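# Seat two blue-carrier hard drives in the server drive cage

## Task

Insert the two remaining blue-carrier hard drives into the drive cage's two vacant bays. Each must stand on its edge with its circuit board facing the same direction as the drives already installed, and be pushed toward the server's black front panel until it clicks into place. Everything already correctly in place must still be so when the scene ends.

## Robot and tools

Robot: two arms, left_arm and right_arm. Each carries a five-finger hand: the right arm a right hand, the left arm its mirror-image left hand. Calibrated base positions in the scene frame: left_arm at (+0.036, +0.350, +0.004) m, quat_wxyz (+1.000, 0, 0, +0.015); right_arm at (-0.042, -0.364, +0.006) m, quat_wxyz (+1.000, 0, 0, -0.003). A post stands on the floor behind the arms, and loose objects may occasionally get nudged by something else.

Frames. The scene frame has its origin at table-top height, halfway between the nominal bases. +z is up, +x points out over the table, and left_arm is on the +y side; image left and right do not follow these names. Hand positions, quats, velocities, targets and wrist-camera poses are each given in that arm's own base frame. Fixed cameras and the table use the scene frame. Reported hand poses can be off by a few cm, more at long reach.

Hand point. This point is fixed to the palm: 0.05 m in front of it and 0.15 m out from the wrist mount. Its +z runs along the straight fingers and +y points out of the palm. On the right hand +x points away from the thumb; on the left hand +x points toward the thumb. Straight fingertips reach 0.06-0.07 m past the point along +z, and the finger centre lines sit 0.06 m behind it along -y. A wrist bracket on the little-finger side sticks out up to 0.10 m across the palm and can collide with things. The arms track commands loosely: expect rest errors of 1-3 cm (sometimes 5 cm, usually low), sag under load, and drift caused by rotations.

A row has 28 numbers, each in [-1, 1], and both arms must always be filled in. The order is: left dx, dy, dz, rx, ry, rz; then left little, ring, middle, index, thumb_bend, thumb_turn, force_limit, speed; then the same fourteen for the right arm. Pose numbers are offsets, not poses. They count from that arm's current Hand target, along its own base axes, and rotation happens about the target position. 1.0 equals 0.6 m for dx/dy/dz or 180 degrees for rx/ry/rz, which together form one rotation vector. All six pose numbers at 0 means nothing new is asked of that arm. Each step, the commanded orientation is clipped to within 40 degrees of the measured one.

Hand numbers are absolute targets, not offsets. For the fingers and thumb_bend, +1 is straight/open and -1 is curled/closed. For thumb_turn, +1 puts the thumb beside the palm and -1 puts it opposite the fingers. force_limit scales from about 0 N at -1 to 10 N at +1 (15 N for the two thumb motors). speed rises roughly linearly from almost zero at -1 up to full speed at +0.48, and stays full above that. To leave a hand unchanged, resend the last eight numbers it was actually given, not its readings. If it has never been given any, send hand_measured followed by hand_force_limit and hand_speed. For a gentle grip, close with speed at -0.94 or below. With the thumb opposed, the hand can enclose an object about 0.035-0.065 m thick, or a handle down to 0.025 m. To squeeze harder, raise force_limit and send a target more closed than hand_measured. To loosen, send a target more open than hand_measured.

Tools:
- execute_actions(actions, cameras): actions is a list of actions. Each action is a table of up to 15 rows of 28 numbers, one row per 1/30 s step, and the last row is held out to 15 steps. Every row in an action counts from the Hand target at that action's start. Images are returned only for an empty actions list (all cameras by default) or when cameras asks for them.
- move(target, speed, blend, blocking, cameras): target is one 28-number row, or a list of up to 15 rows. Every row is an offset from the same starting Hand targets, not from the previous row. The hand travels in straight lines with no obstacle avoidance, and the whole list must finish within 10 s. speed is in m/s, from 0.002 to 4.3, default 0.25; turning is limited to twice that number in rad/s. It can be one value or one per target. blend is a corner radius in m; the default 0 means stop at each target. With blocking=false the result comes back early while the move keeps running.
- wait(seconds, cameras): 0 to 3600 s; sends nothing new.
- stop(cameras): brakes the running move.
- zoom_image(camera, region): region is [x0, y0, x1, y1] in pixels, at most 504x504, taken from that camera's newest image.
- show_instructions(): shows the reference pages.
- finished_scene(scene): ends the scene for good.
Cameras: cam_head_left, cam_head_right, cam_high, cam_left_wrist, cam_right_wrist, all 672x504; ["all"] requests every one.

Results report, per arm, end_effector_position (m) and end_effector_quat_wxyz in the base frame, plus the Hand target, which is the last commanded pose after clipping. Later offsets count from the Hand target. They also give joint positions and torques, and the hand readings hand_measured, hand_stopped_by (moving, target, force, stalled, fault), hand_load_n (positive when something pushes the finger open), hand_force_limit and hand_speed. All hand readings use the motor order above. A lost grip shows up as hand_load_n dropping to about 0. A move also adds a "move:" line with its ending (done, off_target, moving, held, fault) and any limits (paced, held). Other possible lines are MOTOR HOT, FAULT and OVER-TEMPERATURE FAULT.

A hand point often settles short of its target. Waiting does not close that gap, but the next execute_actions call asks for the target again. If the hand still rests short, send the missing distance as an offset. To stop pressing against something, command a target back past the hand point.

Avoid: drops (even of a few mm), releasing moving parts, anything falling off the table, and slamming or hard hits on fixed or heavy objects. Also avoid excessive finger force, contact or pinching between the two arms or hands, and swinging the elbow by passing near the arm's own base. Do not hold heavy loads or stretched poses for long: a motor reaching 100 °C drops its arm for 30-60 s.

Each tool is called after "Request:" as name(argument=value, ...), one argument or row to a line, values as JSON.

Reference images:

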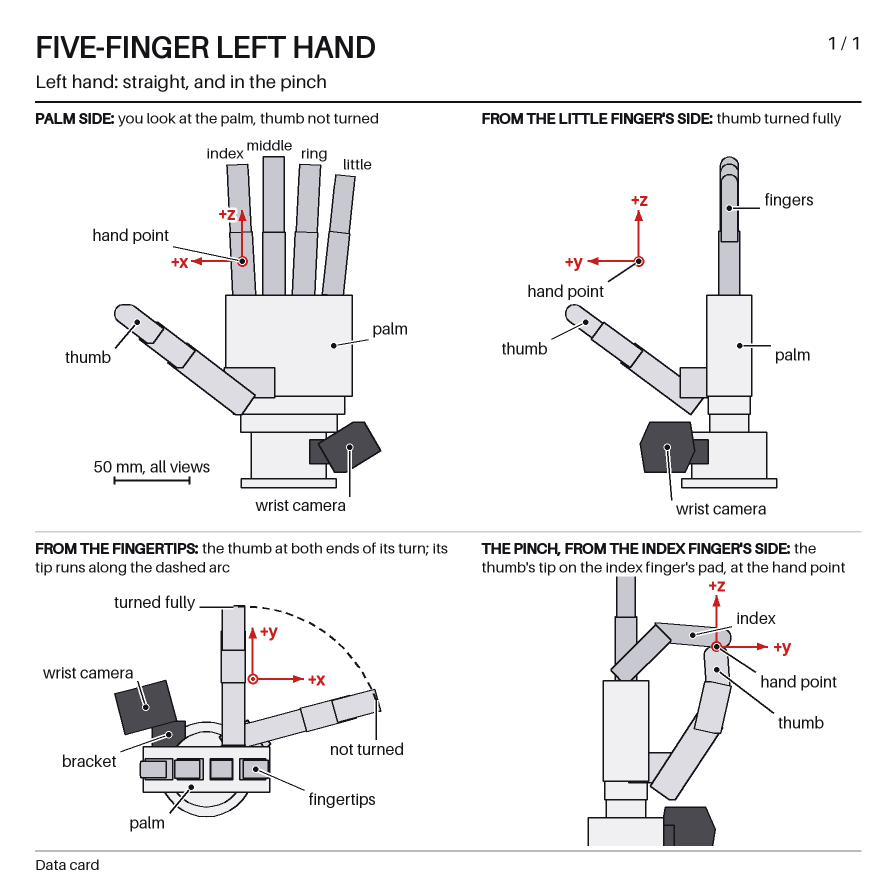

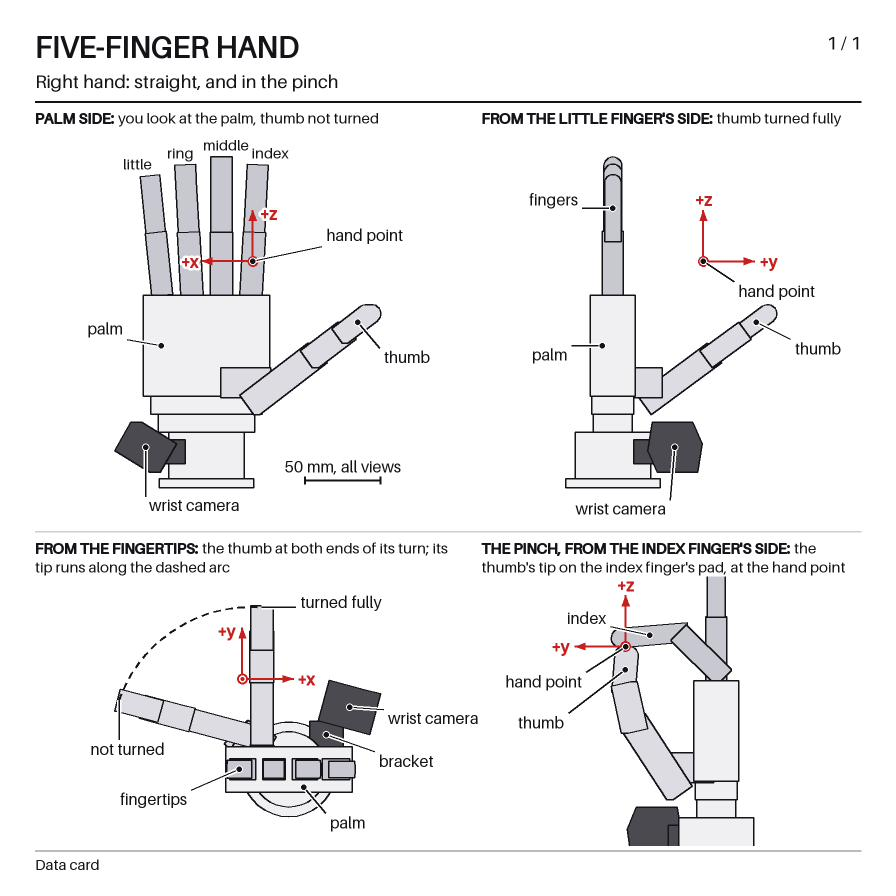

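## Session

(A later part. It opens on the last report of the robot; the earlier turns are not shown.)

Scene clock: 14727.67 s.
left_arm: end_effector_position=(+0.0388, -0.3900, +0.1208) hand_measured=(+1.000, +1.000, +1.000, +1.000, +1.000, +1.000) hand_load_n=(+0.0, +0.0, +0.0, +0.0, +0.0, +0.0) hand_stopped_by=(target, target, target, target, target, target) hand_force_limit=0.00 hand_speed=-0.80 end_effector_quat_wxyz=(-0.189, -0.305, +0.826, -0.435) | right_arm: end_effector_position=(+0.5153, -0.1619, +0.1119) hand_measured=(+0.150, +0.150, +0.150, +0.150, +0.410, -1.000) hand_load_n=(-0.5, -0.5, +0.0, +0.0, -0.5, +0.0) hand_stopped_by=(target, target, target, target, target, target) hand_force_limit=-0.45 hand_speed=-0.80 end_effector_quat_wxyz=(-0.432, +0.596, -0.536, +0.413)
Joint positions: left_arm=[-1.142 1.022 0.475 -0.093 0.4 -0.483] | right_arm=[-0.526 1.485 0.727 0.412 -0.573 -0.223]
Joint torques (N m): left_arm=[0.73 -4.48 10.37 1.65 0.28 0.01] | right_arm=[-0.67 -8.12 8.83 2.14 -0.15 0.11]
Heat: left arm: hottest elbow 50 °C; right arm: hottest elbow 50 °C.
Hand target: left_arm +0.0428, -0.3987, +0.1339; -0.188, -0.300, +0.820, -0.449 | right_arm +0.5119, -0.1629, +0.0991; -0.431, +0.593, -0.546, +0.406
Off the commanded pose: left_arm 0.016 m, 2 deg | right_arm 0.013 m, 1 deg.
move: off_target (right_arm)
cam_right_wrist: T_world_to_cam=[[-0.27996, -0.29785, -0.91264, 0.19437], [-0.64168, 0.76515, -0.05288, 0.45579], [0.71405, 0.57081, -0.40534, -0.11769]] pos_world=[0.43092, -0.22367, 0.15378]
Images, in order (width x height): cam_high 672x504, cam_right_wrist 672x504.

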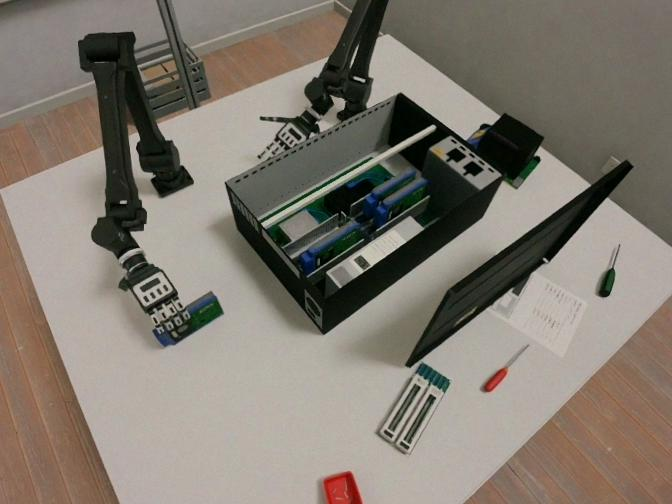

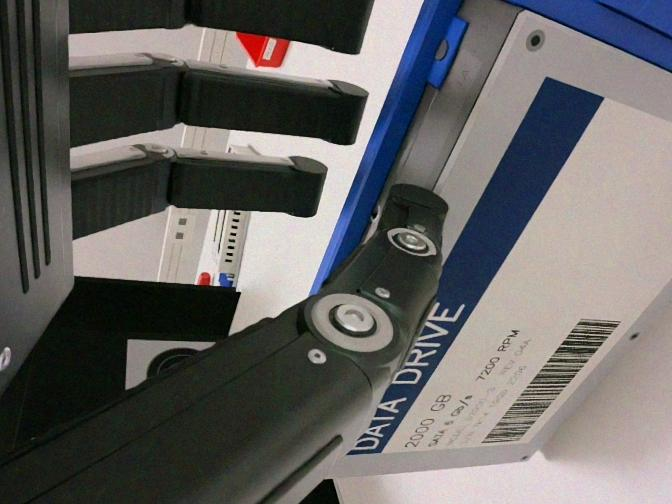

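Request:
execute_actions(
  actions=[
    [[0,0,0,0,0,0,1,1,1,1,1,1,0,-0.8,0,0,0.01,0,0,0,0.15,0.15,0.15,0.15,0.45,-1,-0.45,-0.9]],
  ],
)

Request:
execute_actions(
  actions=[
    [[0,0,0,0,0,0,1,1,1,1,1,1,0,-0.8,0,0,0,0,0,0,0.15,0.15,0.15,0.15,0.48,-1,-0.45,-0.9]],
  ],
  cameras=["cam_right_wrist"],
)

Scene clock: 14754.07 s.
left_arm: end_effector_position=(+0.0388, -0.3900, +0.1208) hand_measured=(+1.000, +1.000, +1.000, +1.000, +1.000, +1.000) hand_load_n=(+0.0, +0.0, +0.0, +0.0, +0.0, +0.0) hand_stopped_by=(target, target, target, target, target, target) hand_force_limit=0.00 hand_speed=-0.80 end_effector_quat_wxyz=(-0.189, -0.305, +0.826, -0.435) | right_arm: end_effector_position=(+0.5153, -0.1616, +0.1121) hand_measured=(+0.150, +0.150, +0.150, +0.150, +0.448, -1.000) hand_load_n=(+0.0, +0.0, +0.0, +0.0, -2.0, +0.0) hand_stopped_by=(target, target, target, target, target, target) hand_force_limit=-0.45 hand_speed=-0.90 end_effector_quat_wxyz=(-0.433, +0.595, -0.537, +0.413)
Joint positions: left_arm=[-1.142 1.022 0.475 -0.093 0.4 -0.483] | right_arm=[-0.526 1.485 0.727 0.412 -0.573 -0.221]
Joint torques (N m): left_arm=[0.73 -4.48 10.39 1.63 0.28 0.01] | right_arm=[1.03 -11.11 9.42 1.54 -0.06 0.09]
Heat: left arm: hottest elbow 50 °C; right arm: hottest elbow 50 °C.
Hand target: left_arm +0.0428, -0.3987, +0.1339; -0.188, -0.300, +0.820, -0.449 | right_arm +0.5119, -0.1629, +0.1051; -0.431, +0.593, -0.546, +0.406
Off the commanded pose: left_arm 0.016 m, 2 deg | right_arm 0.008 m, 1 deg.
Step readings (end_effector_position of left_arm | right_arm):
0: (+0.0388, -0.3900, +0.1208) | (+0.5153, -0.1619, +0.1119)
1: (+0.0388, -0.3900, +0.1208) | (+0.5153, -0.1619, +0.1119)
2: (+0.0388, -0.3900, +0.1208) | (+0.5153, -0.1619, +0.1119)
4: (+0.0388, -0.3900, +0.1208) | (+0.5153, -0.1619, +0.1119)
8: (+0.0388, -0.3900, +0.1208) | (+0.5153, -0.1618, +0.1119)
15: (+0.0388, -0.3900, +0.1208) | (+0.5153, -0.1616, +0.1121)

Scene clock: 14754.77 s.
left_arm: end_effector_position=(+0.0388, -0.3900, +0.1208) hand_measured=(+1.000, +1.000, +1.000, +1.000, +1.000, +1.000) hand_load_n=(+0.0, -0.5, +0.0, +0.0, +0.0, +0.0) hand_stopped_by=(target, target, target, target, target, target) hand_force_limit=0.00 hand_speed=-0.80 end_effector_quat_wxyz=(-0.189, -0.305, +0.826, -0.435) | right_arm: end_effector_position=(+0.5153, -0.1616, +0.1131) hand_measured=(+0.150, +0.150, +0.150, +0.150, +0.478, -1.000) hand_load_n=(+0.0, +0.0, +0.0, +0.0, -2.0, +0.0) hand_stopped_by=(target, target, target, target, target, target) hand_force_limit=-0.45 hand_speed=-0.90 end_effector_quat_wxyz=(-0.433, +0.595, -0.536, +0.413)
Joint positions: left_arm=[-1.142 1.022 0.475 -0.093 0.4 -0.483] | right_arm=[-0.526 1.483 0.727 0.412 -0.573 -0.221]
Joint torques (N m): left_arm=[0.73 -4.48 10.39 1.65 0.28 0.01] | right_arm=[0.38 -10.11 9.59 1.36 -0.08 0.12]
Heat: left arm: hottest elbow 50 °C; right arm: hottest elbow 50 °C.
Hand target: left_arm +0.0428, -0.3987, +0.1339; -0.188, -0.300, +0.820, -0.449 | right_arm +0.5119, -0.1629, +0.1051; -0.431, +0.593, -0.546, +0.406
Off the commanded pose: left_arm 0.016 m, 2 deg | right_arm 0.009 m, 1 deg.
Step readings (end_effector_position of left_arm | right_arm):
0: (+0.0388, -0.3900, +0.1208) | (+0.5153, -0.1616, +0.1121)
1: (+0.0388, -0.3900, +0.1208) | (+0.5153, -0.1616, +0.1121)
2: (+0.0388, -0.3900, +0.1208) | (+0.5153, -0.1616, +0.1121)
4: (+0.0388, -0.3900, +0.1208) | (+0.5153, -0.1616, +0.1121)
8: (+0.0388, -0.3900, +0.1208) | (+0.5153, -0.1616, +0.1129)
15: (+0.0388, -0.3900, +0.1208) | (+0.5153, -0.1616, +0.1131)
cam_right_wrist: T_world_to_cam=[[-0.2782, -0.29665, -0.91356, 0.195], [-0.6416, 0.7652, -0.05309, 0.4557], [0.71481, 0.57138, -0.40321, -0.11793]] pos_world=[0.43092, -0.22347, 0.15479]

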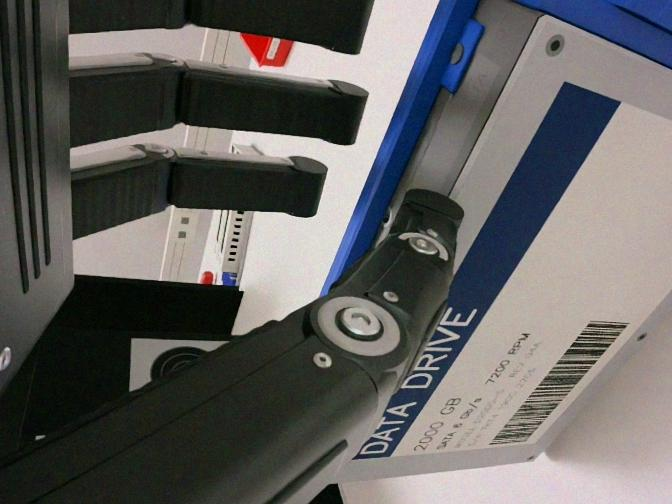

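Request:
zoom_image(
  camera="cam_right_wrist",
  region=[340, 0, 672, 250],
)

Request:
zoom_image(
  camera="cam_right_wrist",
  region=[340, 280, 672, 504],
)

Scaled by 1.518 from the camera's image (finer frame: 960x720).

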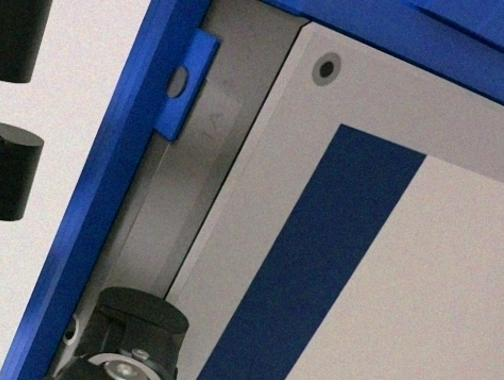

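Scaled by 1.518 from the camera's image (finer frame: 960x720).

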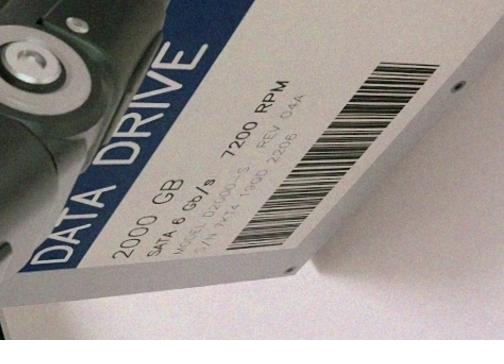

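Request:
move(
  target=[0,0,0,0,0,0,1,1,1,1,1,1,0,-0.8,-0.012,0,0,0,0,0,0.15,0.15,0.15,0.15,0.48,-1,-0.45,-0.9],
  speed=0.02,
  cameras=["cam_right_wrist","cam_high"],
)

Scene clock: 14853.23 s.
left_arm: end_effector_position=(+0.0388, -0.3900, +0.1208) hand_measured=(+1.000, +1.000, +1.000, +1.000, +1.000, +1.000) hand_load_n=(+0.0, +0.0, +0.0, +0.0, +0.0, +0.0) hand_stopped_by=(target, target, target, target, target, target) hand_force_limit=0.00 hand_speed=-0.80 end_effector_quat_wxyz=(-0.189, -0.305, +0.826, -0.435) | right_arm: end_effector_position=(+0.5123, -0.1626, +0.1130) hand_measured=(+0.150, +0.150, +0.150, +0.150, +0.478, -1.000) hand_load_n=(+0.0, +0.0, +0.0, +0.0, -1.0, +0.5) hand_stopped_by=(target, target, target, target, target, target) hand_force_limit=-0.45 hand_speed=-0.90 end_effector_quat_wxyz=(-0.434, +0.594, -0.537, +0.413)
Joint positions: left_arm=[-1.142 1.022 0.475 -0.093 0.4 -0.483] | right_arm=[-0.533 1.478 0.721 0.412 -0.581 -0.221]
Joint torques (N m): left_arm=[0.67 -4.48 10.39 1.63 0.28 0.01] | right_arm=[0.79 -10.34 8.12 1.42 -0.1 0.07]
Heat: left arm: hottest elbow 50 °C; right arm: hottest elbow 50 °C.
Hand target: left_arm +0.0428, -0.3987, +0.1339; -0.188, -0.300, +0.820, -0.449 | right_arm +0.5047, -0.1628, +0.1049; -0.431, +0.593, -0.546, +0.406
Off the commanded pose: left_arm 0.016 m, 2 deg | right_arm 0.011 m, 1 deg.
move: off_target (right_arm)
cam_right_wrist: T_world_to_cam=[[-0.27782, -0.29425, -0.91446, 0.19403], [-0.64184, 0.76513, -0.0512, 0.45441], [0.71474, 0.57271, -0.40143, -0.1151]] pos_world=[0.42782, -0.22467, 0.15449]
Images, in order (width x height): cam_high 672x504, cam_right_wrist 672x504.

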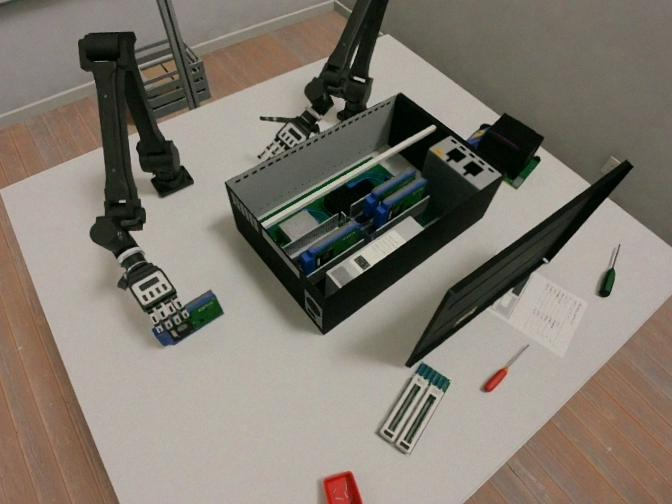

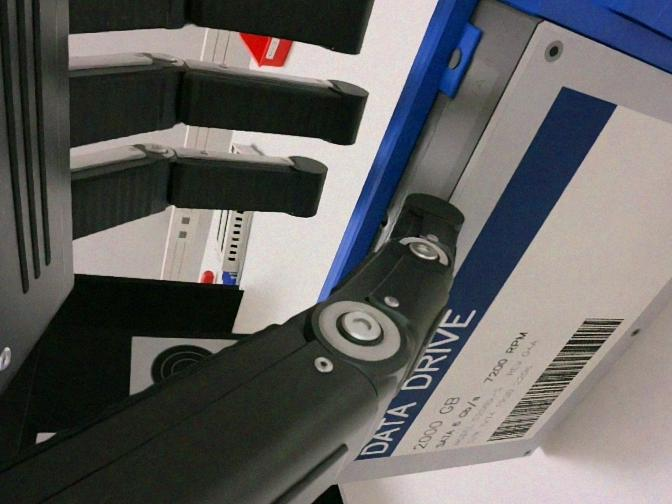

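Request:
move(
  target=[0,0,0,0,0,0,1,1,1,1,1,1,0,-0.8,-0.008,0,-0.01,0,0,0,0.15,0.15,0.15,0.15,0.48,-1,-0.45,-0.9],
  speed=0.02,
  cameras=["cam_right_wrist"],
)

Scene clock: 14865.13 s.
left_arm: end_effector_position=(+0.0388, -0.3900, +0.1208) hand_measured=(+1.000, +1.000, +1.000, +1.000, +1.000, +1.000) hand_load_n=(+0.0, +0.0, +0.0, +0.0, -0.5, +0.0) hand_stopped_by=(target, target, target, target, target, target) hand_force_limit=0.00 hand_speed=-0.80 end_effector_quat_wxyz=(-0.189, -0.305, +0.826, -0.435) | right_arm: end_effector_position=(+0.5077, -0.1631, +0.1117) hand_measured=(+0.150, +0.150, +0.150, +0.150, +0.478, -1.000) hand_load_n=(+0.0, +0.0, +0.0, +0.0, -2.0, +0.0) hand_stopped_by=(target, target, target, target, target, target) hand_force_limit=-0.45 hand_speed=-0.90 end_effector_quat_wxyz=(-0.435, +0.593, -0.537, +0.413)
Joint positions: left_arm=[-1.142 1.022 0.475 -0.093 0.4 -0.483] | right_arm=[-0.54 1.473 0.709 0.421 -0.588 -0.221]
Joint torques (N m): left_arm=[0.67 -4.48 10.39 1.63 0.28 0.01] | right_arm=[0.15 -9.29 7.94 1.88 -0.04 0.01]
Heat: left arm: hottest elbow 50 °C; right arm: hottest elbow 49 °C.
Hand target: left_arm +0.0428, -0.3987, +0.1339; -0.188, -0.300, +0.820, -0.449 | right_arm +0.5000, -0.1629, +0.0991; -0.431, +0.593, -0.546, +0.406
Off the commanded pose: left_arm 0.016 m, 2 deg | right_arm 0.015 m, 1 deg.
move: off_target (right_arm)
cam_right_wrist: T_world_to_cam=[[-0.27604, -0.29272, -0.91549, 0.19089], [-0.64113, 0.7657, -0.05151, 0.45149], [0.71606, 0.57273, -0.39904, -0.11307]] pos_world=[0.42312, -0.22507, 0.1529]

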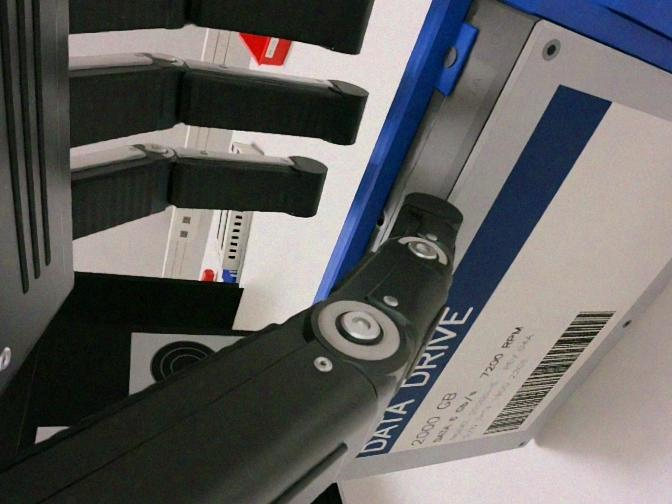

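Request:
move(
  target=[0,0,0,0,0,0,1,1,1,1,1,1,0,-0.8,0.008,0,-0.01,0,0,0,0.15,0.15,0.15,0.15,0.3,-1,-0.2,-0.9],
  speed=0.01,
  cameras=["cam_right_wrist"],
)

Scene clock: 14938.57 s.
left_arm: end_effector_position=(+0.0388, -0.3900, +0.1208) hand_measured=(+1.000, +1.000, +1.000, +1.000, +1.000, +1.000) hand_load_n=(+0.0, +0.0, +0.0, +0.0, +0.0, -0.5) hand_stopped_by=(target, target, target, target, target, target) hand_force_limit=0.00 hand_speed=-0.80 end_effector_quat_wxyz=(-0.189, -0.305, +0.826, -0.435) | right_arm: end_effector_position=(+0.5073, -0.1631, +0.1058) hand_measured=(+0.150, +0.150, +0.150, +0.150, +0.300, -1.000) hand_load_n=(+0.0, +0.5, +0.0, +0.0, -1.0, +0.0) hand_stopped_by=(target, target, target, target, target, target) hand_force_limit=-0.20 hand_speed=-0.90 end_effector_quat_wxyz=(-0.434, +0.593, -0.538, +0.412)
Joint positions: left_arm=[-1.142 1.022 0.475 -0.093 0.4 -0.483] | right_arm=[-0.54 1.485 0.703 0.434 -0.586 -0.221]
Joint torques (N m): left_arm=[0.73 -4.42 10.37 1.65 0.28 0.01] | right_arm=[0.32 -8.94 8.49 1.98 0.06 0.01]
Motor temperatures (°C): left_arm=[27 31 50 31 30 30] | right_arm=[29 36 47 28 29 30]
Heat: left arm: hottest elbow 50 °C; right arm: hottest elbow 47 °C.
Hand target: left_arm +0.0428, -0.3987, +0.1339; -0.188, -0.300, +0.820, -0.449 | right_arm +0.5047, -0.1629, +0.0930; -0.431, +0.593, -0.546, +0.406
Off the commanded pose: left_arm 0.016 m, 2 deg | right_arm 0.013 m, 1 deg.
move: off_target (right_arm)
cam_right_wrist: T_world_to_cam=[[-0.27987, -0.29092, -0.9149, 0.1875], [-0.63995, 0.76691, -0.0481, 0.45021], [0.71564, 0.57203, -0.40081, -0.11478]] pos_world=[0.42273, -0.22507, 0.14719]

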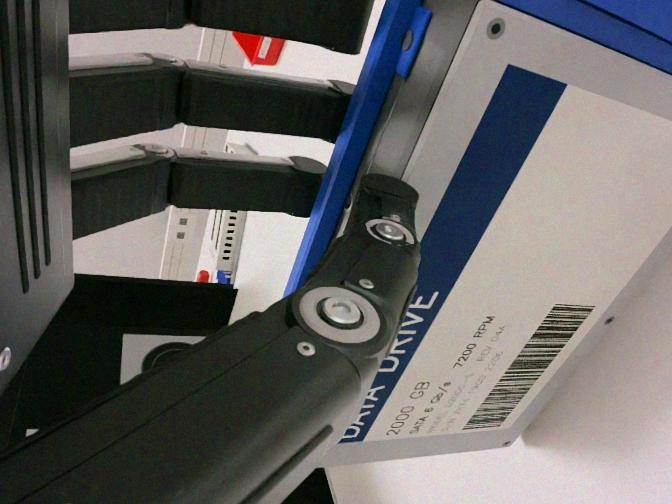

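Request:
move(
  target=[0,0,0,0,0,0,1,1,1,1,1,1,0,-0.8,0,0,-0.012,0,0,0,0.15,0.15,0.15,0.15,0.1,-1,-0.2,-0.9],
  speed=0.01,
  cameras=["cam_right_wrist"],
)

Scene clock: 14946.70 s.
left_arm: end_effector_position=(+0.0388, -0.3900, +0.1208) hand_measured=(+1.000, +1.000, +1.000, +1.000, +1.000, +1.000) hand_load_n=(+0.0, +0.0, +0.0, +0.0, +0.0, +0.0) hand_stopped_by=(target, target, target, target, target, target) hand_force_limit=0.00 hand_speed=-0.80 end_effector_quat_wxyz=(-0.189, -0.305, +0.826, -0.435) | right_arm: end_effector_position=(+0.5083, -0.1638, +0.1006) hand_measured=(+0.150, +0.150, +0.150, +0.150, +0.100, -1.000) hand_load_n=(+0.0, +0.0, +0.0, +1.0, +0.0, +0.0) hand_stopped_by=(target, target, target, target, target, target) hand_force_limit=-0.20 hand_speed=-0.90 end_effector_quat_wxyz=(-0.434, +0.593, -0.537, +0.414)
Joint positions: left_arm=[-1.142 1.022 0.475 -0.093 0.4 -0.483] | right_arm=[-0.54 1.501 0.699 0.458 -0.586 -0.221]
Joint torques (N m): left_arm=[0.67 -4.48 10.39 1.63 0.28 0.01] | right_arm=[0.32 -9.11 8.1 2.14 0.1 0.03]
Heat: left arm: hottest elbow 50 °C; right arm: hottest elbow 47 °C.
Hand target: left_arm +0.0428, -0.3987, +0.1339; -0.188, -0.300, +0.820, -0.449 | right_arm +0.5047, -0.1628, +0.0858; -0.431, +0.593, -0.546, +0.406
Off the commanded pose: left_arm 0.016 m, 2 deg | right_arm 0.015 m, 1 deg.
move: off_target (right_arm)
cam_right_wrist: T_world_to_cam=[[-0.27655, -0.29291, -0.91527, 0.18086], [-0.63977, 0.7668, -0.05209, 0.45138], [0.71709, 0.57115, -0.39945, -0.1183]] pos_world=[0.42363, -0.22557, 0.1418]

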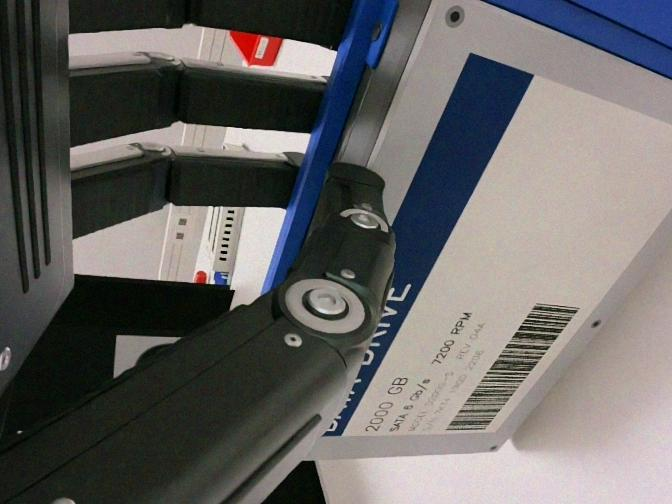

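Request:
move(
  target=[0,0,0,0,0,0,1,1,1,1,1,1,0,-0.8,0.012,0,-0.004,0,0,0,0.28,0.28,0.28,0.28,0.02,-1,-0.2,-0.9],
  speed=0.012,
  cameras=["cam_right_wrist"],
)

Scene clock: 14960.13 s.
left_arm: end_effector_position=(+0.0388, -0.3900, +0.1208) hand_measured=(+1.000, +1.000, +1.000, +1.000, +1.000, +1.000) hand_load_n=(+0.0, +0.0, +0.0, +0.0, -0.5, -0.5) hand_stopped_by=(target, target, target, target, target, target) hand_force_limit=0.00 hand_speed=-0.80 end_effector_quat_wxyz=(-0.189, -0.305, +0.826, -0.435) | right_arm: end_effector_position=(+0.5085, -0.1651, +0.0893) hand_measured=(+0.280, +0.280, +0.280, +0.280, +0.020, -1.000) hand_load_n=(+0.0, +0.0, +0.0, +1.0, +0.0, +0.0) hand_stopped_by=(target, target, target, target, target, target) hand_force_limit=-0.20 hand_speed=-0.90 end_effector_quat_wxyz=(-0.430, +0.593, -0.544, +0.409)
Joint positions: left_arm=[-1.142 1.022 0.475 -0.093 0.4 -0.483] | right_arm=[-0.54 1.525 0.699 0.465 -0.578 -0.221]
Joint torques (N m): left_arm=[0.67 -4.48 10.39 1.65 0.28 0.01] | right_arm=[1.03 -8.64 9.29 2.06 0.05 0.1]
Heat: left arm: hottest elbow 50 °C; right arm: hottest elbow 48 °C.
Hand target: left_arm +0.0428, -0.3987, +0.1339; -0.188, -0.300, +0.820, -0.449 | right_arm +0.5119, -0.1627, +0.0834; -0.431, +0.593, -0.546, +0.406
Off the commanded pose: left_arm 0.016 m, 2 deg | right_arm 0.007 m, 0 deg.
move: done
cam_right_wrist: T_world_to_cam=[[-0.29397, -0.28455, -0.91248, 0.18016], [-0.63502, 0.77166, -0.03605, 0.44899], [0.71438, 0.56884, -0.40754, -0.12046]] pos_world=[0.42414, -0.22668, 0.13149]

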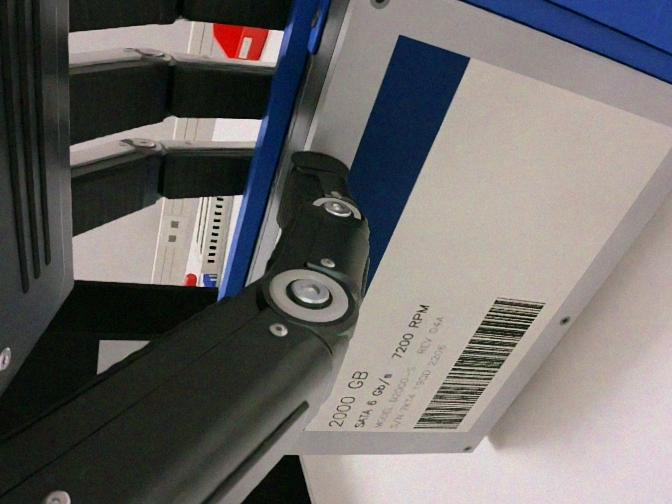

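Request:
execute_actions(
  actions=[],
  cameras=["cam_high","cam_right_wrist","cam_head_right"],
)

Request:
zoom_image(
  camera="cam_high",
  region=[145, 280, 235, 350],
)

Request:
zoom_image(
  camera="cam_right_wrist",
  region=[200, 60, 440, 300],
)

Scene clock: 14969.43 s.
left_arm: end_effector_position=(+0.0388, -0.3900, +0.1208) hand_measured=(+1.000, +1.000, +1.000, +1.000, +1.000, +1.000) hand_load_n=(+0.0, +0.0, +0.0, -0.5, +0.0, +0.0) hand_stopped_by=(target, target, target, target, target, target) hand_force_limit=0.00 hand_speed=-0.80 end_effector_quat_wxyz=(-0.189, -0.305, +0.826, -0.435) | right_arm: end_effector_position=(+0.5085, -0.1651, +0.0893) hand_measured=(+0.280, +0.280, +0.280, +0.280, +0.020, -1.000) hand_load_n=(+0.0, +0.0, +0.0, +1.0, +0.0, +0.0) hand_stopped_by=(target, target, target, target, target, target) hand_force_limit=-0.20 hand_speed=-0.90 end_effector_quat_wxyz=(-0.430, +0.593, -0.544, +0.409)
Joint positions: left_arm=[-1.142 1.022 0.475 -0.093 0.4 -0.483] | right_arm=[-0.54 1.525 0.699 0.465 -0.578 -0.221]
Joint velocities: within noise
Joint torques (N m): left_arm=[0.67 -4.48 10.39 1.65 0.28 0.01] | right_arm=[2.08 -8.76 9.51 2.07 0 0.07]
Motor temperatures (°C): left_arm=[27 31 50 31 30 30] | right_arm=[29 36 48 28 29 30]
Heat: left arm: hottest elbow 50 °C; right arm: hottest elbow 48 °C.
Hand target: left_arm +0.0428, -0.3987, +0.1339; -0.188, -0.300, +0.820, -0.449 | right_arm +0.5119, -0.1627, +0.0834; -0.431, +0.593, -0.546, +0.406
Off the commanded pose: left_arm 0.016 m, 2 deg | right_arm 0.007 m, 0 deg.
camera_calibration:
cam_right_wrist: T_world_to_cam=[[-0.29397, -0.28455, -0.91248, 0.18016], [-0.63502, 0.77166, -0.03605, 0.44899], [0.71438, 0.56884, -0.40754, -0.12046]] pos_world=[0.42414, -0.22668, 0.13149]
Images, in order (width x height): cam_head_right 672x504, cam_high 672x504, cam_right_wrist 672x504.

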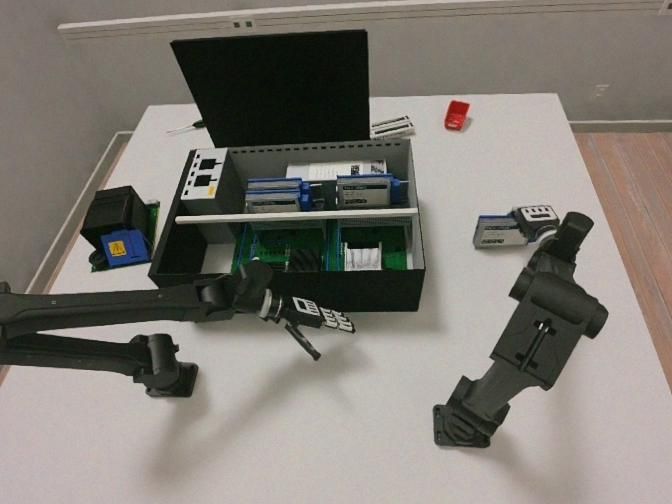

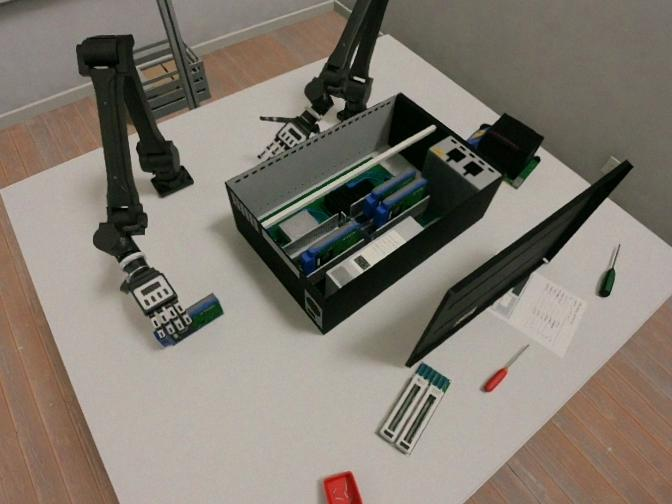

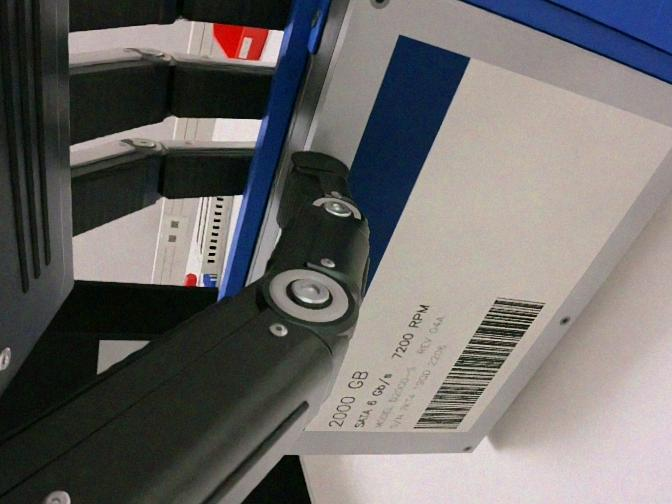

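Scaled by 5.600 from the camera's image (finer frame: 960x720).

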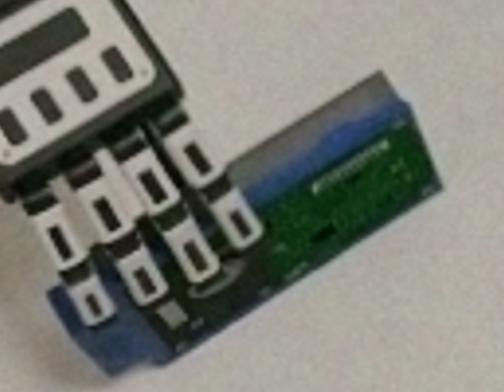

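Scaled by 2.100 from the camera's image (finer frame: 960x720).

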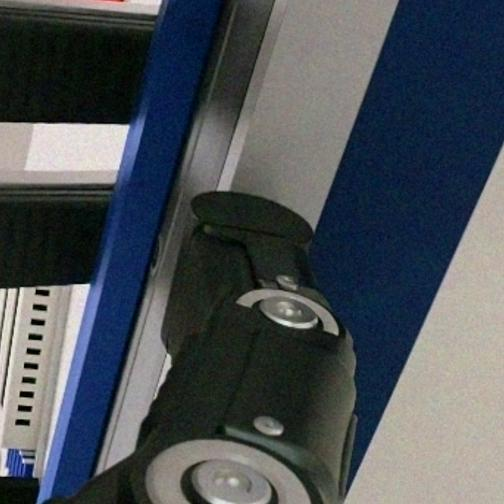

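Request:
move(
  target=[0,0,0,0,0,0,1,1,1,1,1,1,0,-0.8,-0.012,0,0,0,0,0,0.16,0.16,0.16,0.16,0.02,-1,-0.6,-0.92],
  speed=0.012,
  cameras=["cam_right_wrist"],
)

Scene clock: 14992.73 s.
left_arm: end_effector_position=(+0.0388, -0.3900, +0.1208) hand_measured=(+1.000, +1.000, +1.000, +1.000, +1.000, +1.000) hand_load_n=(+0.0, +0.0, +0.0, +0.0, +0.0, -0.5) hand_stopped_by=(target, target, target, target, target, target) hand_force_limit=0.00 hand_speed=-0.80 end_effector_quat_wxyz=(-0.189, -0.305, +0.826, -0.435) | right_arm: end_effector_position=(+0.5095, -0.1651, +0.0909) hand_measured=(+0.162, +0.206, +0.230, +0.266, +0.020, -1.000) hand_load_n=(+1.5, +0.5, +0.5, +0.0, +0.0, +0.5) hand_stopped_by=(force, force, force, force, target, target) hand_force_limit=-0.60 hand_speed=-0.92 end_effector_quat_wxyz=(-0.432, +0.593, -0.541, +0.411)
Joint positions: left_arm=[-1.142 1.022 0.475 -0.093 0.4 -0.483] | right_arm=[-0.54 1.525 0.699 0.473 -0.581 -0.221]
Joint torques (N m): left_arm=[0.67 -4.48 10.39 1.63 0.28 0.01] | right_arm=[0.32 -9.76 7.88 1.87 -0.18 0.1]
Heat: left arm: hottest elbow 50 °C; right arm: hottest elbow 49 °C.
Hand target: left_arm +0.0428, -0.3987, +0.1339; -0.188, -0.300, +0.820, -0.449 | right_arm +0.5047, -0.1627, +0.0834; -0.431, +0.593, -0.546, +0.406
Off the commanded pose: left_arm 0.016 m, 2 deg | right_arm 0.009 m, 1 deg.
move: done
cam_right_wrist: T_world_to_cam=[[-0.28639, -0.28836, -0.91369, 0.17763], [-0.63693, 0.7697, -0.04328, 0.45095], [0.71575, 0.56956, -0.4041, -0.12132]] pos_world=[0.42493, -0.22678, 0.13279]

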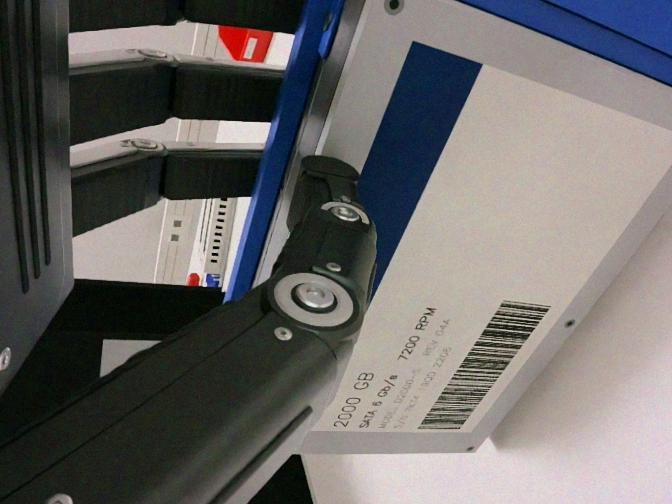

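Request:
move(
  target=[0,0,0,0,0,0,1,1,1,1,1,1,0,-0.8,-0.015,0,0,0,0,-0.02,0.16,0.16,0.16,0.16,0.02,-1,-0.6,-0.92],
  speed=0.012,
  cameras=["cam_right_wrist","cam_high"],
)

Request:
zoom_image(
  camera="cam_high",
  region=[145, 280, 235, 350],
)

Scene clock: 15005.23 s.
left_arm: end_effector_position=(+0.0388, -0.3900, +0.1208) hand_measured=(+1.000, +1.000, +1.000, +1.000, +1.000, +1.000) hand_load_n=(+0.0, +0.0, +0.0, +0.0, +0.0, +0.0) hand_stopped_by=(target, target, target, target, target, target) hand_force_limit=0.00 hand_speed=-0.80 end_effector_quat_wxyz=(-0.189, -0.305, +0.826, -0.435) | right_arm: end_effector_position=(+0.4996, -0.1678, +0.0889) hand_measured=(+0.162, +0.206, +0.228, +0.266, +0.020, -1.000) hand_load_n=(+1.5, +0.0, +0.0, +0.0, +0.0, +0.0) hand_stopped_by=(force, force, force, force, target, target) hand_force_limit=-0.60 hand_speed=-0.92 end_effector_quat_wxyz=(-0.418, +0.579, -0.557, +0.424)
Joint positions: left_arm=[-1.142 1.022 0.475 -0.093 0.4 -0.483] | right_arm=[-0.539 1.498 0.658 0.497 -0.524 -0.204]
Joint torques (N m): left_arm=[0.73 -4.42 10.39 1.63 0.28 0.01] | right_arm=[1.03 -10.34 7.75 1.76 0.19 0.18]
Heat: left arm: hottest elbow 50 °C; right arm: hottest elbow 49 °C.
Hand target: left_arm +0.0428, -0.3987, +0.1339; -0.188, -0.300, +0.820, -0.449 | right_arm +0.4958, -0.1627, +0.0834; -0.418, +0.575, -0.564, +0.419
Off the commanded pose: left_arm 0.016 m, 2 deg | right_arm 0.008 m, 1 deg.
move: done
cam_right_wrist: T_world_to_cam=[[-0.30386, -0.27743, -0.91143, 0.18246], [-0.59211, 0.80446, -0.04747, 0.43039], [0.74638, 0.52524, -0.40871, -0.13591]] pos_world=[0.41172, -0.22423, 0.13118]
Images, in order (width x height): cam_high 672x504, cam_right_wrist 672x504.

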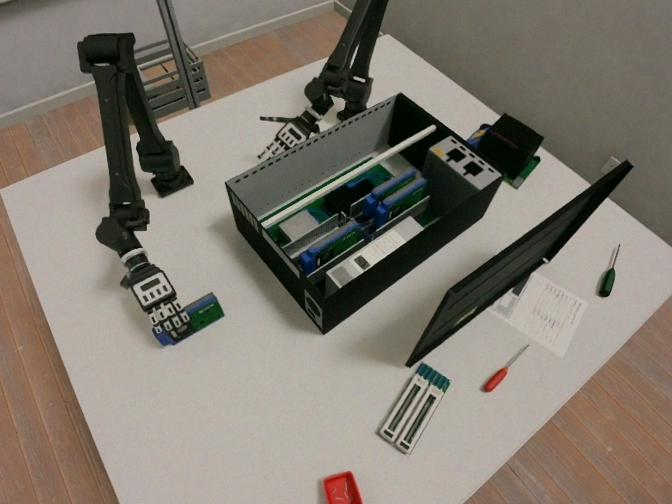

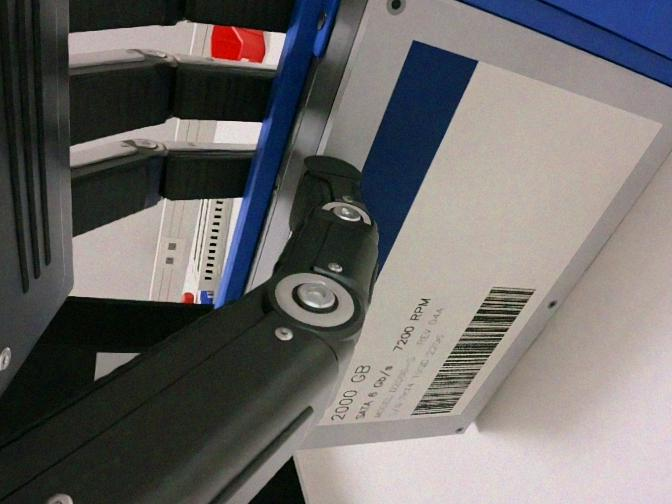

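Scaled by 5.600 from the camera's image (finer frame: 960x720).

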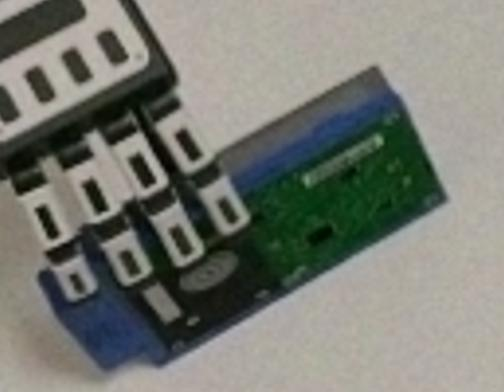

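Request:
zoom_image(
  camera="cam_right_wrist",
  region=[200, 0, 520, 240],
)

Request:
zoom_image(
  camera="cam_right_wrist",
  region=[352, 264, 672, 504],
)

Scaled by 1.575 from the camera's image (finer frame: 960x720).

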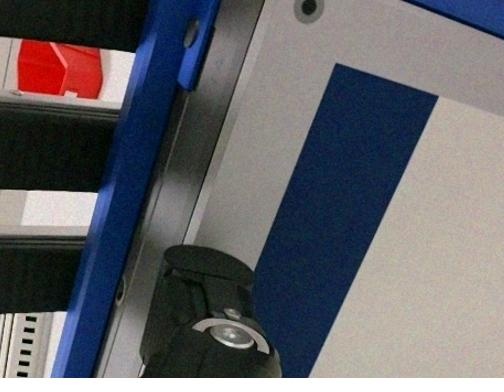

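Scaled by 1.575 from the camera's image (finer frame: 960x720).

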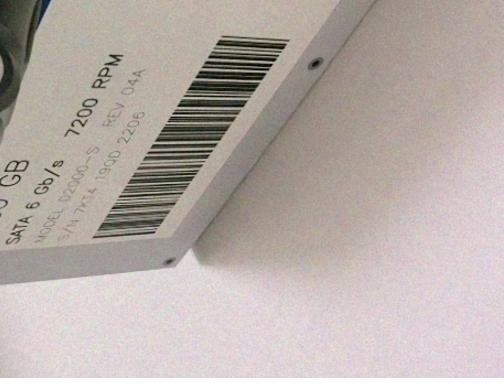

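Request:
execute_actions(
  actions=[
    [[0,0,0,0,0,0,1,1,1,1,1,1,0,-0.8,0,0,0,0,0,0,0.16,0.16,0.16,0.16,0.15,-1,-0.6,-0.92]],
  ],
  cameras=["cam_right_wrist"],
)

Scene clock: 15136.13 s.
left_arm: end_effector_position=(+0.0388, -0.3900, +0.1208) hand_measured=(+1.000, +1.000, +1.000, +1.000, +1.000, +1.000) hand_load_n=(+0.0, +0.0, +0.0, +0.0, +0.0, +0.0) hand_stopped_by=(target, target, target, target, target, target) hand_force_limit=0.00 hand_speed=-0.80 end_effector_quat_wxyz=(-0.189, -0.305, +0.826, -0.435) | right_arm: end_effector_position=(+0.4960, -0.1668, +0.0841) hand_measured=(+0.162, +0.206, +0.228, +0.266, +0.150, -1.000) hand_load_n=(+0.0, +0.0, +0.0, +0.0, +0.5, +0.0) hand_stopped_by=(force, force, force, force, target, target) hand_force_limit=-0.60 hand_speed=-0.92 end_effector_quat_wxyz=(-0.415, +0.578, -0.562, +0.422)
Joint positions: left_arm=[-1.142 1.022 0.475 -0.093 0.4 -0.483] | right_arm=[-0.539 1.498 0.648 0.498 -0.517 -0.203]
Joint torques (N m): left_arm=[0.67 -4.48 10.4 1.63 0.28 0.01] | right_arm=[1.9 -9.93 8.25 1.81 -0.02 0.14]
Heat: left arm: hottest elbow 50 °C; right arm: hottest elbow 46 °C.
Hand target: left_arm +0.0428, -0.3987, +0.1339; -0.188, -0.300, +0.820, -0.449 | right_arm +0.4957, -0.1628, +0.0834; -0.418, +0.575, -0.564, +0.419
Off the commanded pose: left_arm 0.016 m, 2 deg | right_arm 0.004 m, 1 deg.
Step readings (end_effector_position of left_arm | right_arm):
0: (+0.0388, -0.3900, +0.1208) | (+0.4997, -0.1678, +0.0890)
1: (+0.0388, -0.3900, +0.1208) | (+0.4997, -0.1678, +0.0890)
2: (+0.0388, -0.3900, +0.1208) | (+0.4997, -0.1678, +0.0890)
4: (+0.0388, -0.3900, +0.1208) | (+0.4997, -0.1678, +0.0890)
8: (+0.0388, -0.3900, +0.1208) | (+0.4997, -0.1678, +0.0890)
15: (+0.0388, -0.3900, +0.1208) | (+0.4997, -0.1678, +0.0890)
cam_right_wrist: T_world_to_cam=[[-0.31459, -0.27149, -0.90958, 0.18348], [-0.58701, 0.80867, -0.03835, 0.42465], [0.74596, 0.52187, -0.41376, -0.13558]] pos_world=[0.40813, -0.22283, 0.12708]

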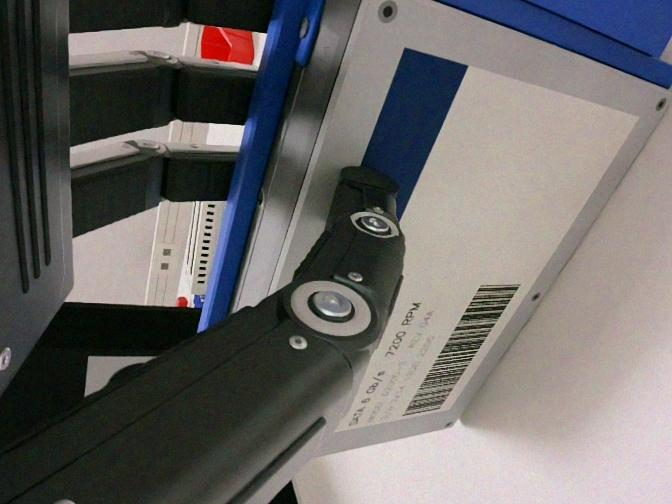

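Request:
move(
  target=[0,0,0,0,0,0,1,1,1,1,1,1,0,-0.8,0,0,0.012,0,0,0,0.16,0.16,0.16,0.16,0.25,-1,-0.6,-0.92],
  speed=0.015,
  cameras=["cam_right_wrist","cam_high"],
)

Request:
zoom_image(
  camera="cam_high",
  region=[145, 280, 235, 350],
)

Scene clock: 15155.60 s.
left_arm: end_effector_position=(+0.0388, -0.3900, +0.1208) hand_measured=(+1.000, +1.000, +1.000, +1.000, +1.000, +1.000) hand_load_n=(-0.5, -0.5, +0.0, +0.0, -0.5, -0.5) hand_stopped_by=(target, target, target, target, target, target) hand_force_limit=0.00 hand_speed=-0.80 end_effector_quat_wxyz=(-0.189, -0.305, +0.826, -0.435) | right_arm: end_effector_position=(+0.4948, -0.1661, +0.0845) hand_measured=(+0.162, +0.206, +0.228, +0.266, +0.250, -1.000) hand_load_n=(+0.0, +0.0, +0.0, +0.0, +0.5, +0.0) hand_stopped_by=(force, force, force, force, target, target) hand_force_limit=-0.60 hand_speed=-0.92 end_effector_quat_wxyz=(-0.414, +0.579, -0.563, +0.419)
Joint positions: left_arm=[-1.142 1.022 0.475 -0.093 0.4 -0.483] | right_arm=[-0.539 1.493 0.648 0.486 -0.517 -0.203]
Joint torques (N m): left_arm=[0.67 -4.48 10.37 1.62 0.28 0.01] | right_arm=[1.85 -10.4 9.36 1.35 0.04 0.2]
Heat: left arm: hottest elbow 50 °C; right arm: hottest elbow 47 °C.
Hand target: left_arm +0.0428, -0.3987, +0.1339; -0.188, -0.300, +0.820, -0.449 | right_arm +0.4957, -0.1628, +0.0905; -0.418, +0.575, -0.564, +0.419
Off the commanded pose: left_arm 0.016 m, 2 deg | right_arm 0.007 m, 1 deg.
move: done
cam_right_wrist: T_world_to_cam=[[-0.31935, -0.26862, -0.90877, 0.18632], [-0.58717, 0.8088, -0.03273, 0.42305], [0.7438, 0.52315, -0.41602, -0.13339]] pos_world=[0.40713, -0.22233, 0.12768]
Images, in order (width x height): cam_high 672x504, cam_right_wrist 672x504.

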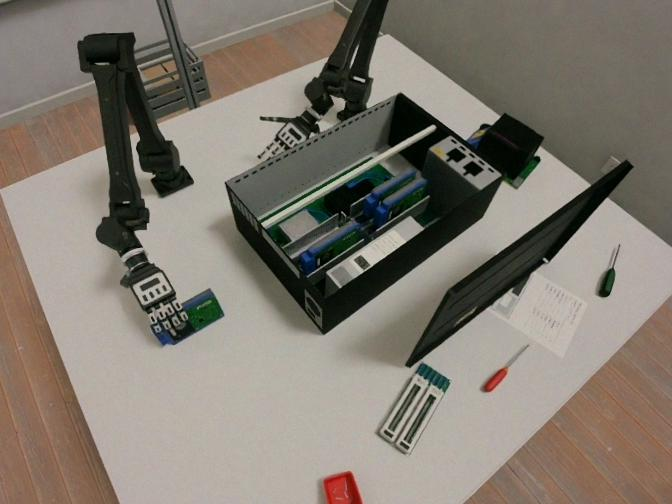

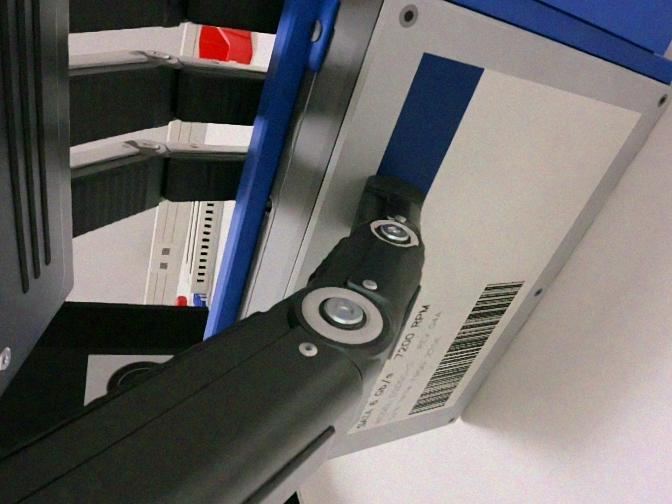

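Scaled by 5.600 from the camera's image (finer frame: 960x720).

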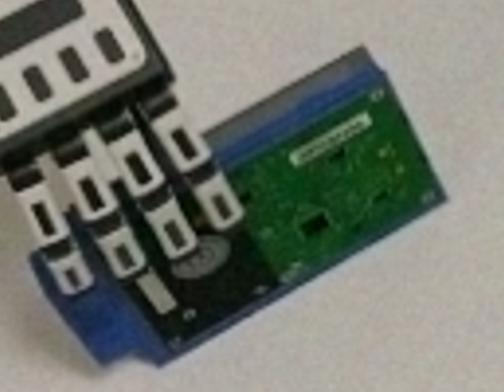

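Request:
execute_actions(
  actions=[
    [[0,0,0,0,0,0,1,1,1,1,1,1,0,-0.8,0,0,0,0,0,0,0.0,0.0,0.0,0.0,0.25,-1,-0.7,-0.9]],
  ],
  cameras=["cam_right_wrist"],
)

Scene clock: 15166.97 s.
left_arm: end_effector_position=(+0.0388, -0.3900, +0.1208) hand_measured=(+1.000, +1.000, +1.000, +1.000, +1.000, +1.000) hand_load_n=(+0.0, +0.0, +0.0, +0.0, +0.0, +0.0) hand_stopped_by=(target, target, target, target, target, target) hand_force_limit=0.00 hand_speed=-0.80 end_effector_quat_wxyz=(-0.189, -0.305, +0.826, -0.435) | right_arm: end_effector_position=(+0.4946, -0.1660, +0.0842) hand_measured=(+0.000, +0.032, +0.062, +0.072, +0.252, -1.000) hand_load_n=(-0.5, +2.5, +2.0, +1.5, +5.5, +0.5) hand_stopped_by=(target, force, force, force, target, target) hand_force_limit=-0.70 hand_speed=-0.90 end_effector_quat_wxyz=(-0.414, +0.579, -0.564, +0.419)
Joint positions: left_arm=[-1.142 1.022 0.475 -0.093 0.4 -0.483] | right_arm=[-0.539 1.493 0.648 0.485 -0.517 -0.203]
Joint torques (N m): left_arm=[0.73 -4.48 10.37 1.63 0.28 0.01] | right_arm=[1.67 -10.4 9.16 1.5 -0.04 0.11]
Heat: left arm: hottest elbow 50 °C; right arm: hottest elbow 47 °C.
Hand target: left_arm +0.0428, -0.3987, +0.1339; -0.188, -0.300, +0.820, -0.449 | right_arm +0.4957, -0.1628, +0.0905; -0.418, +0.575, -0.564, +0.419
Off the commanded pose: left_arm 0.016 m, 2 deg | right_arm 0.007 m, 1 deg.
Step readings (end_effector_position of left_arm | right_arm):
0: (+0.0388, -0.3900, +0.1208) | (+0.4948, -0.1661, +0.0845)
1: (+0.0388, -0.3900, +0.1208) | (+0.4948, -0.1661, +0.0845)
2: (+0.0388, -0.3900, +0.1208) | (+0.4948, -0.1661, +0.0845)
4: (+0.0388, -0.3900, +0.1208) | (+0.4948, -0.1661, +0.0845)
8: (+0.0388, -0.3900, +0.1208) | (+0.4948, -0.1661, +0.0845)
15: (+0.0388, -0.3900, +0.1208) | (+0.4948, -0.1661, +0.0845)
cam_right_wrist: T_world_to_cam=[[-0.32058, -0.26756, -0.90865, 0.18686], [-0.58714, 0.80889, -0.03103, 0.4227], [0.7433, 0.52356, -0.41641, -0.13311]] pos_world=[0.40703, -0.22223, 0.12748]

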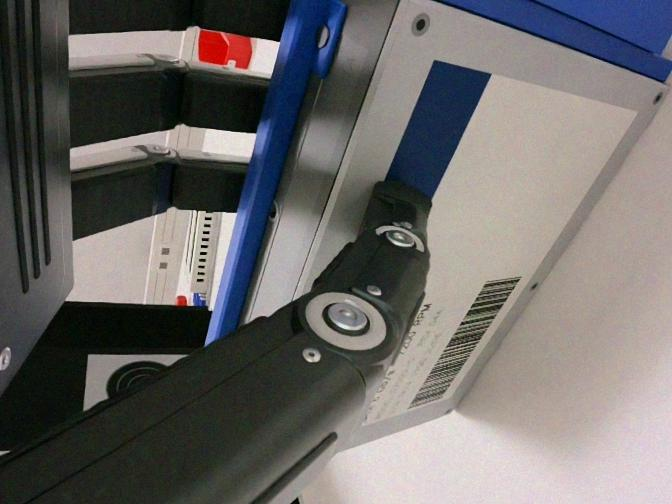

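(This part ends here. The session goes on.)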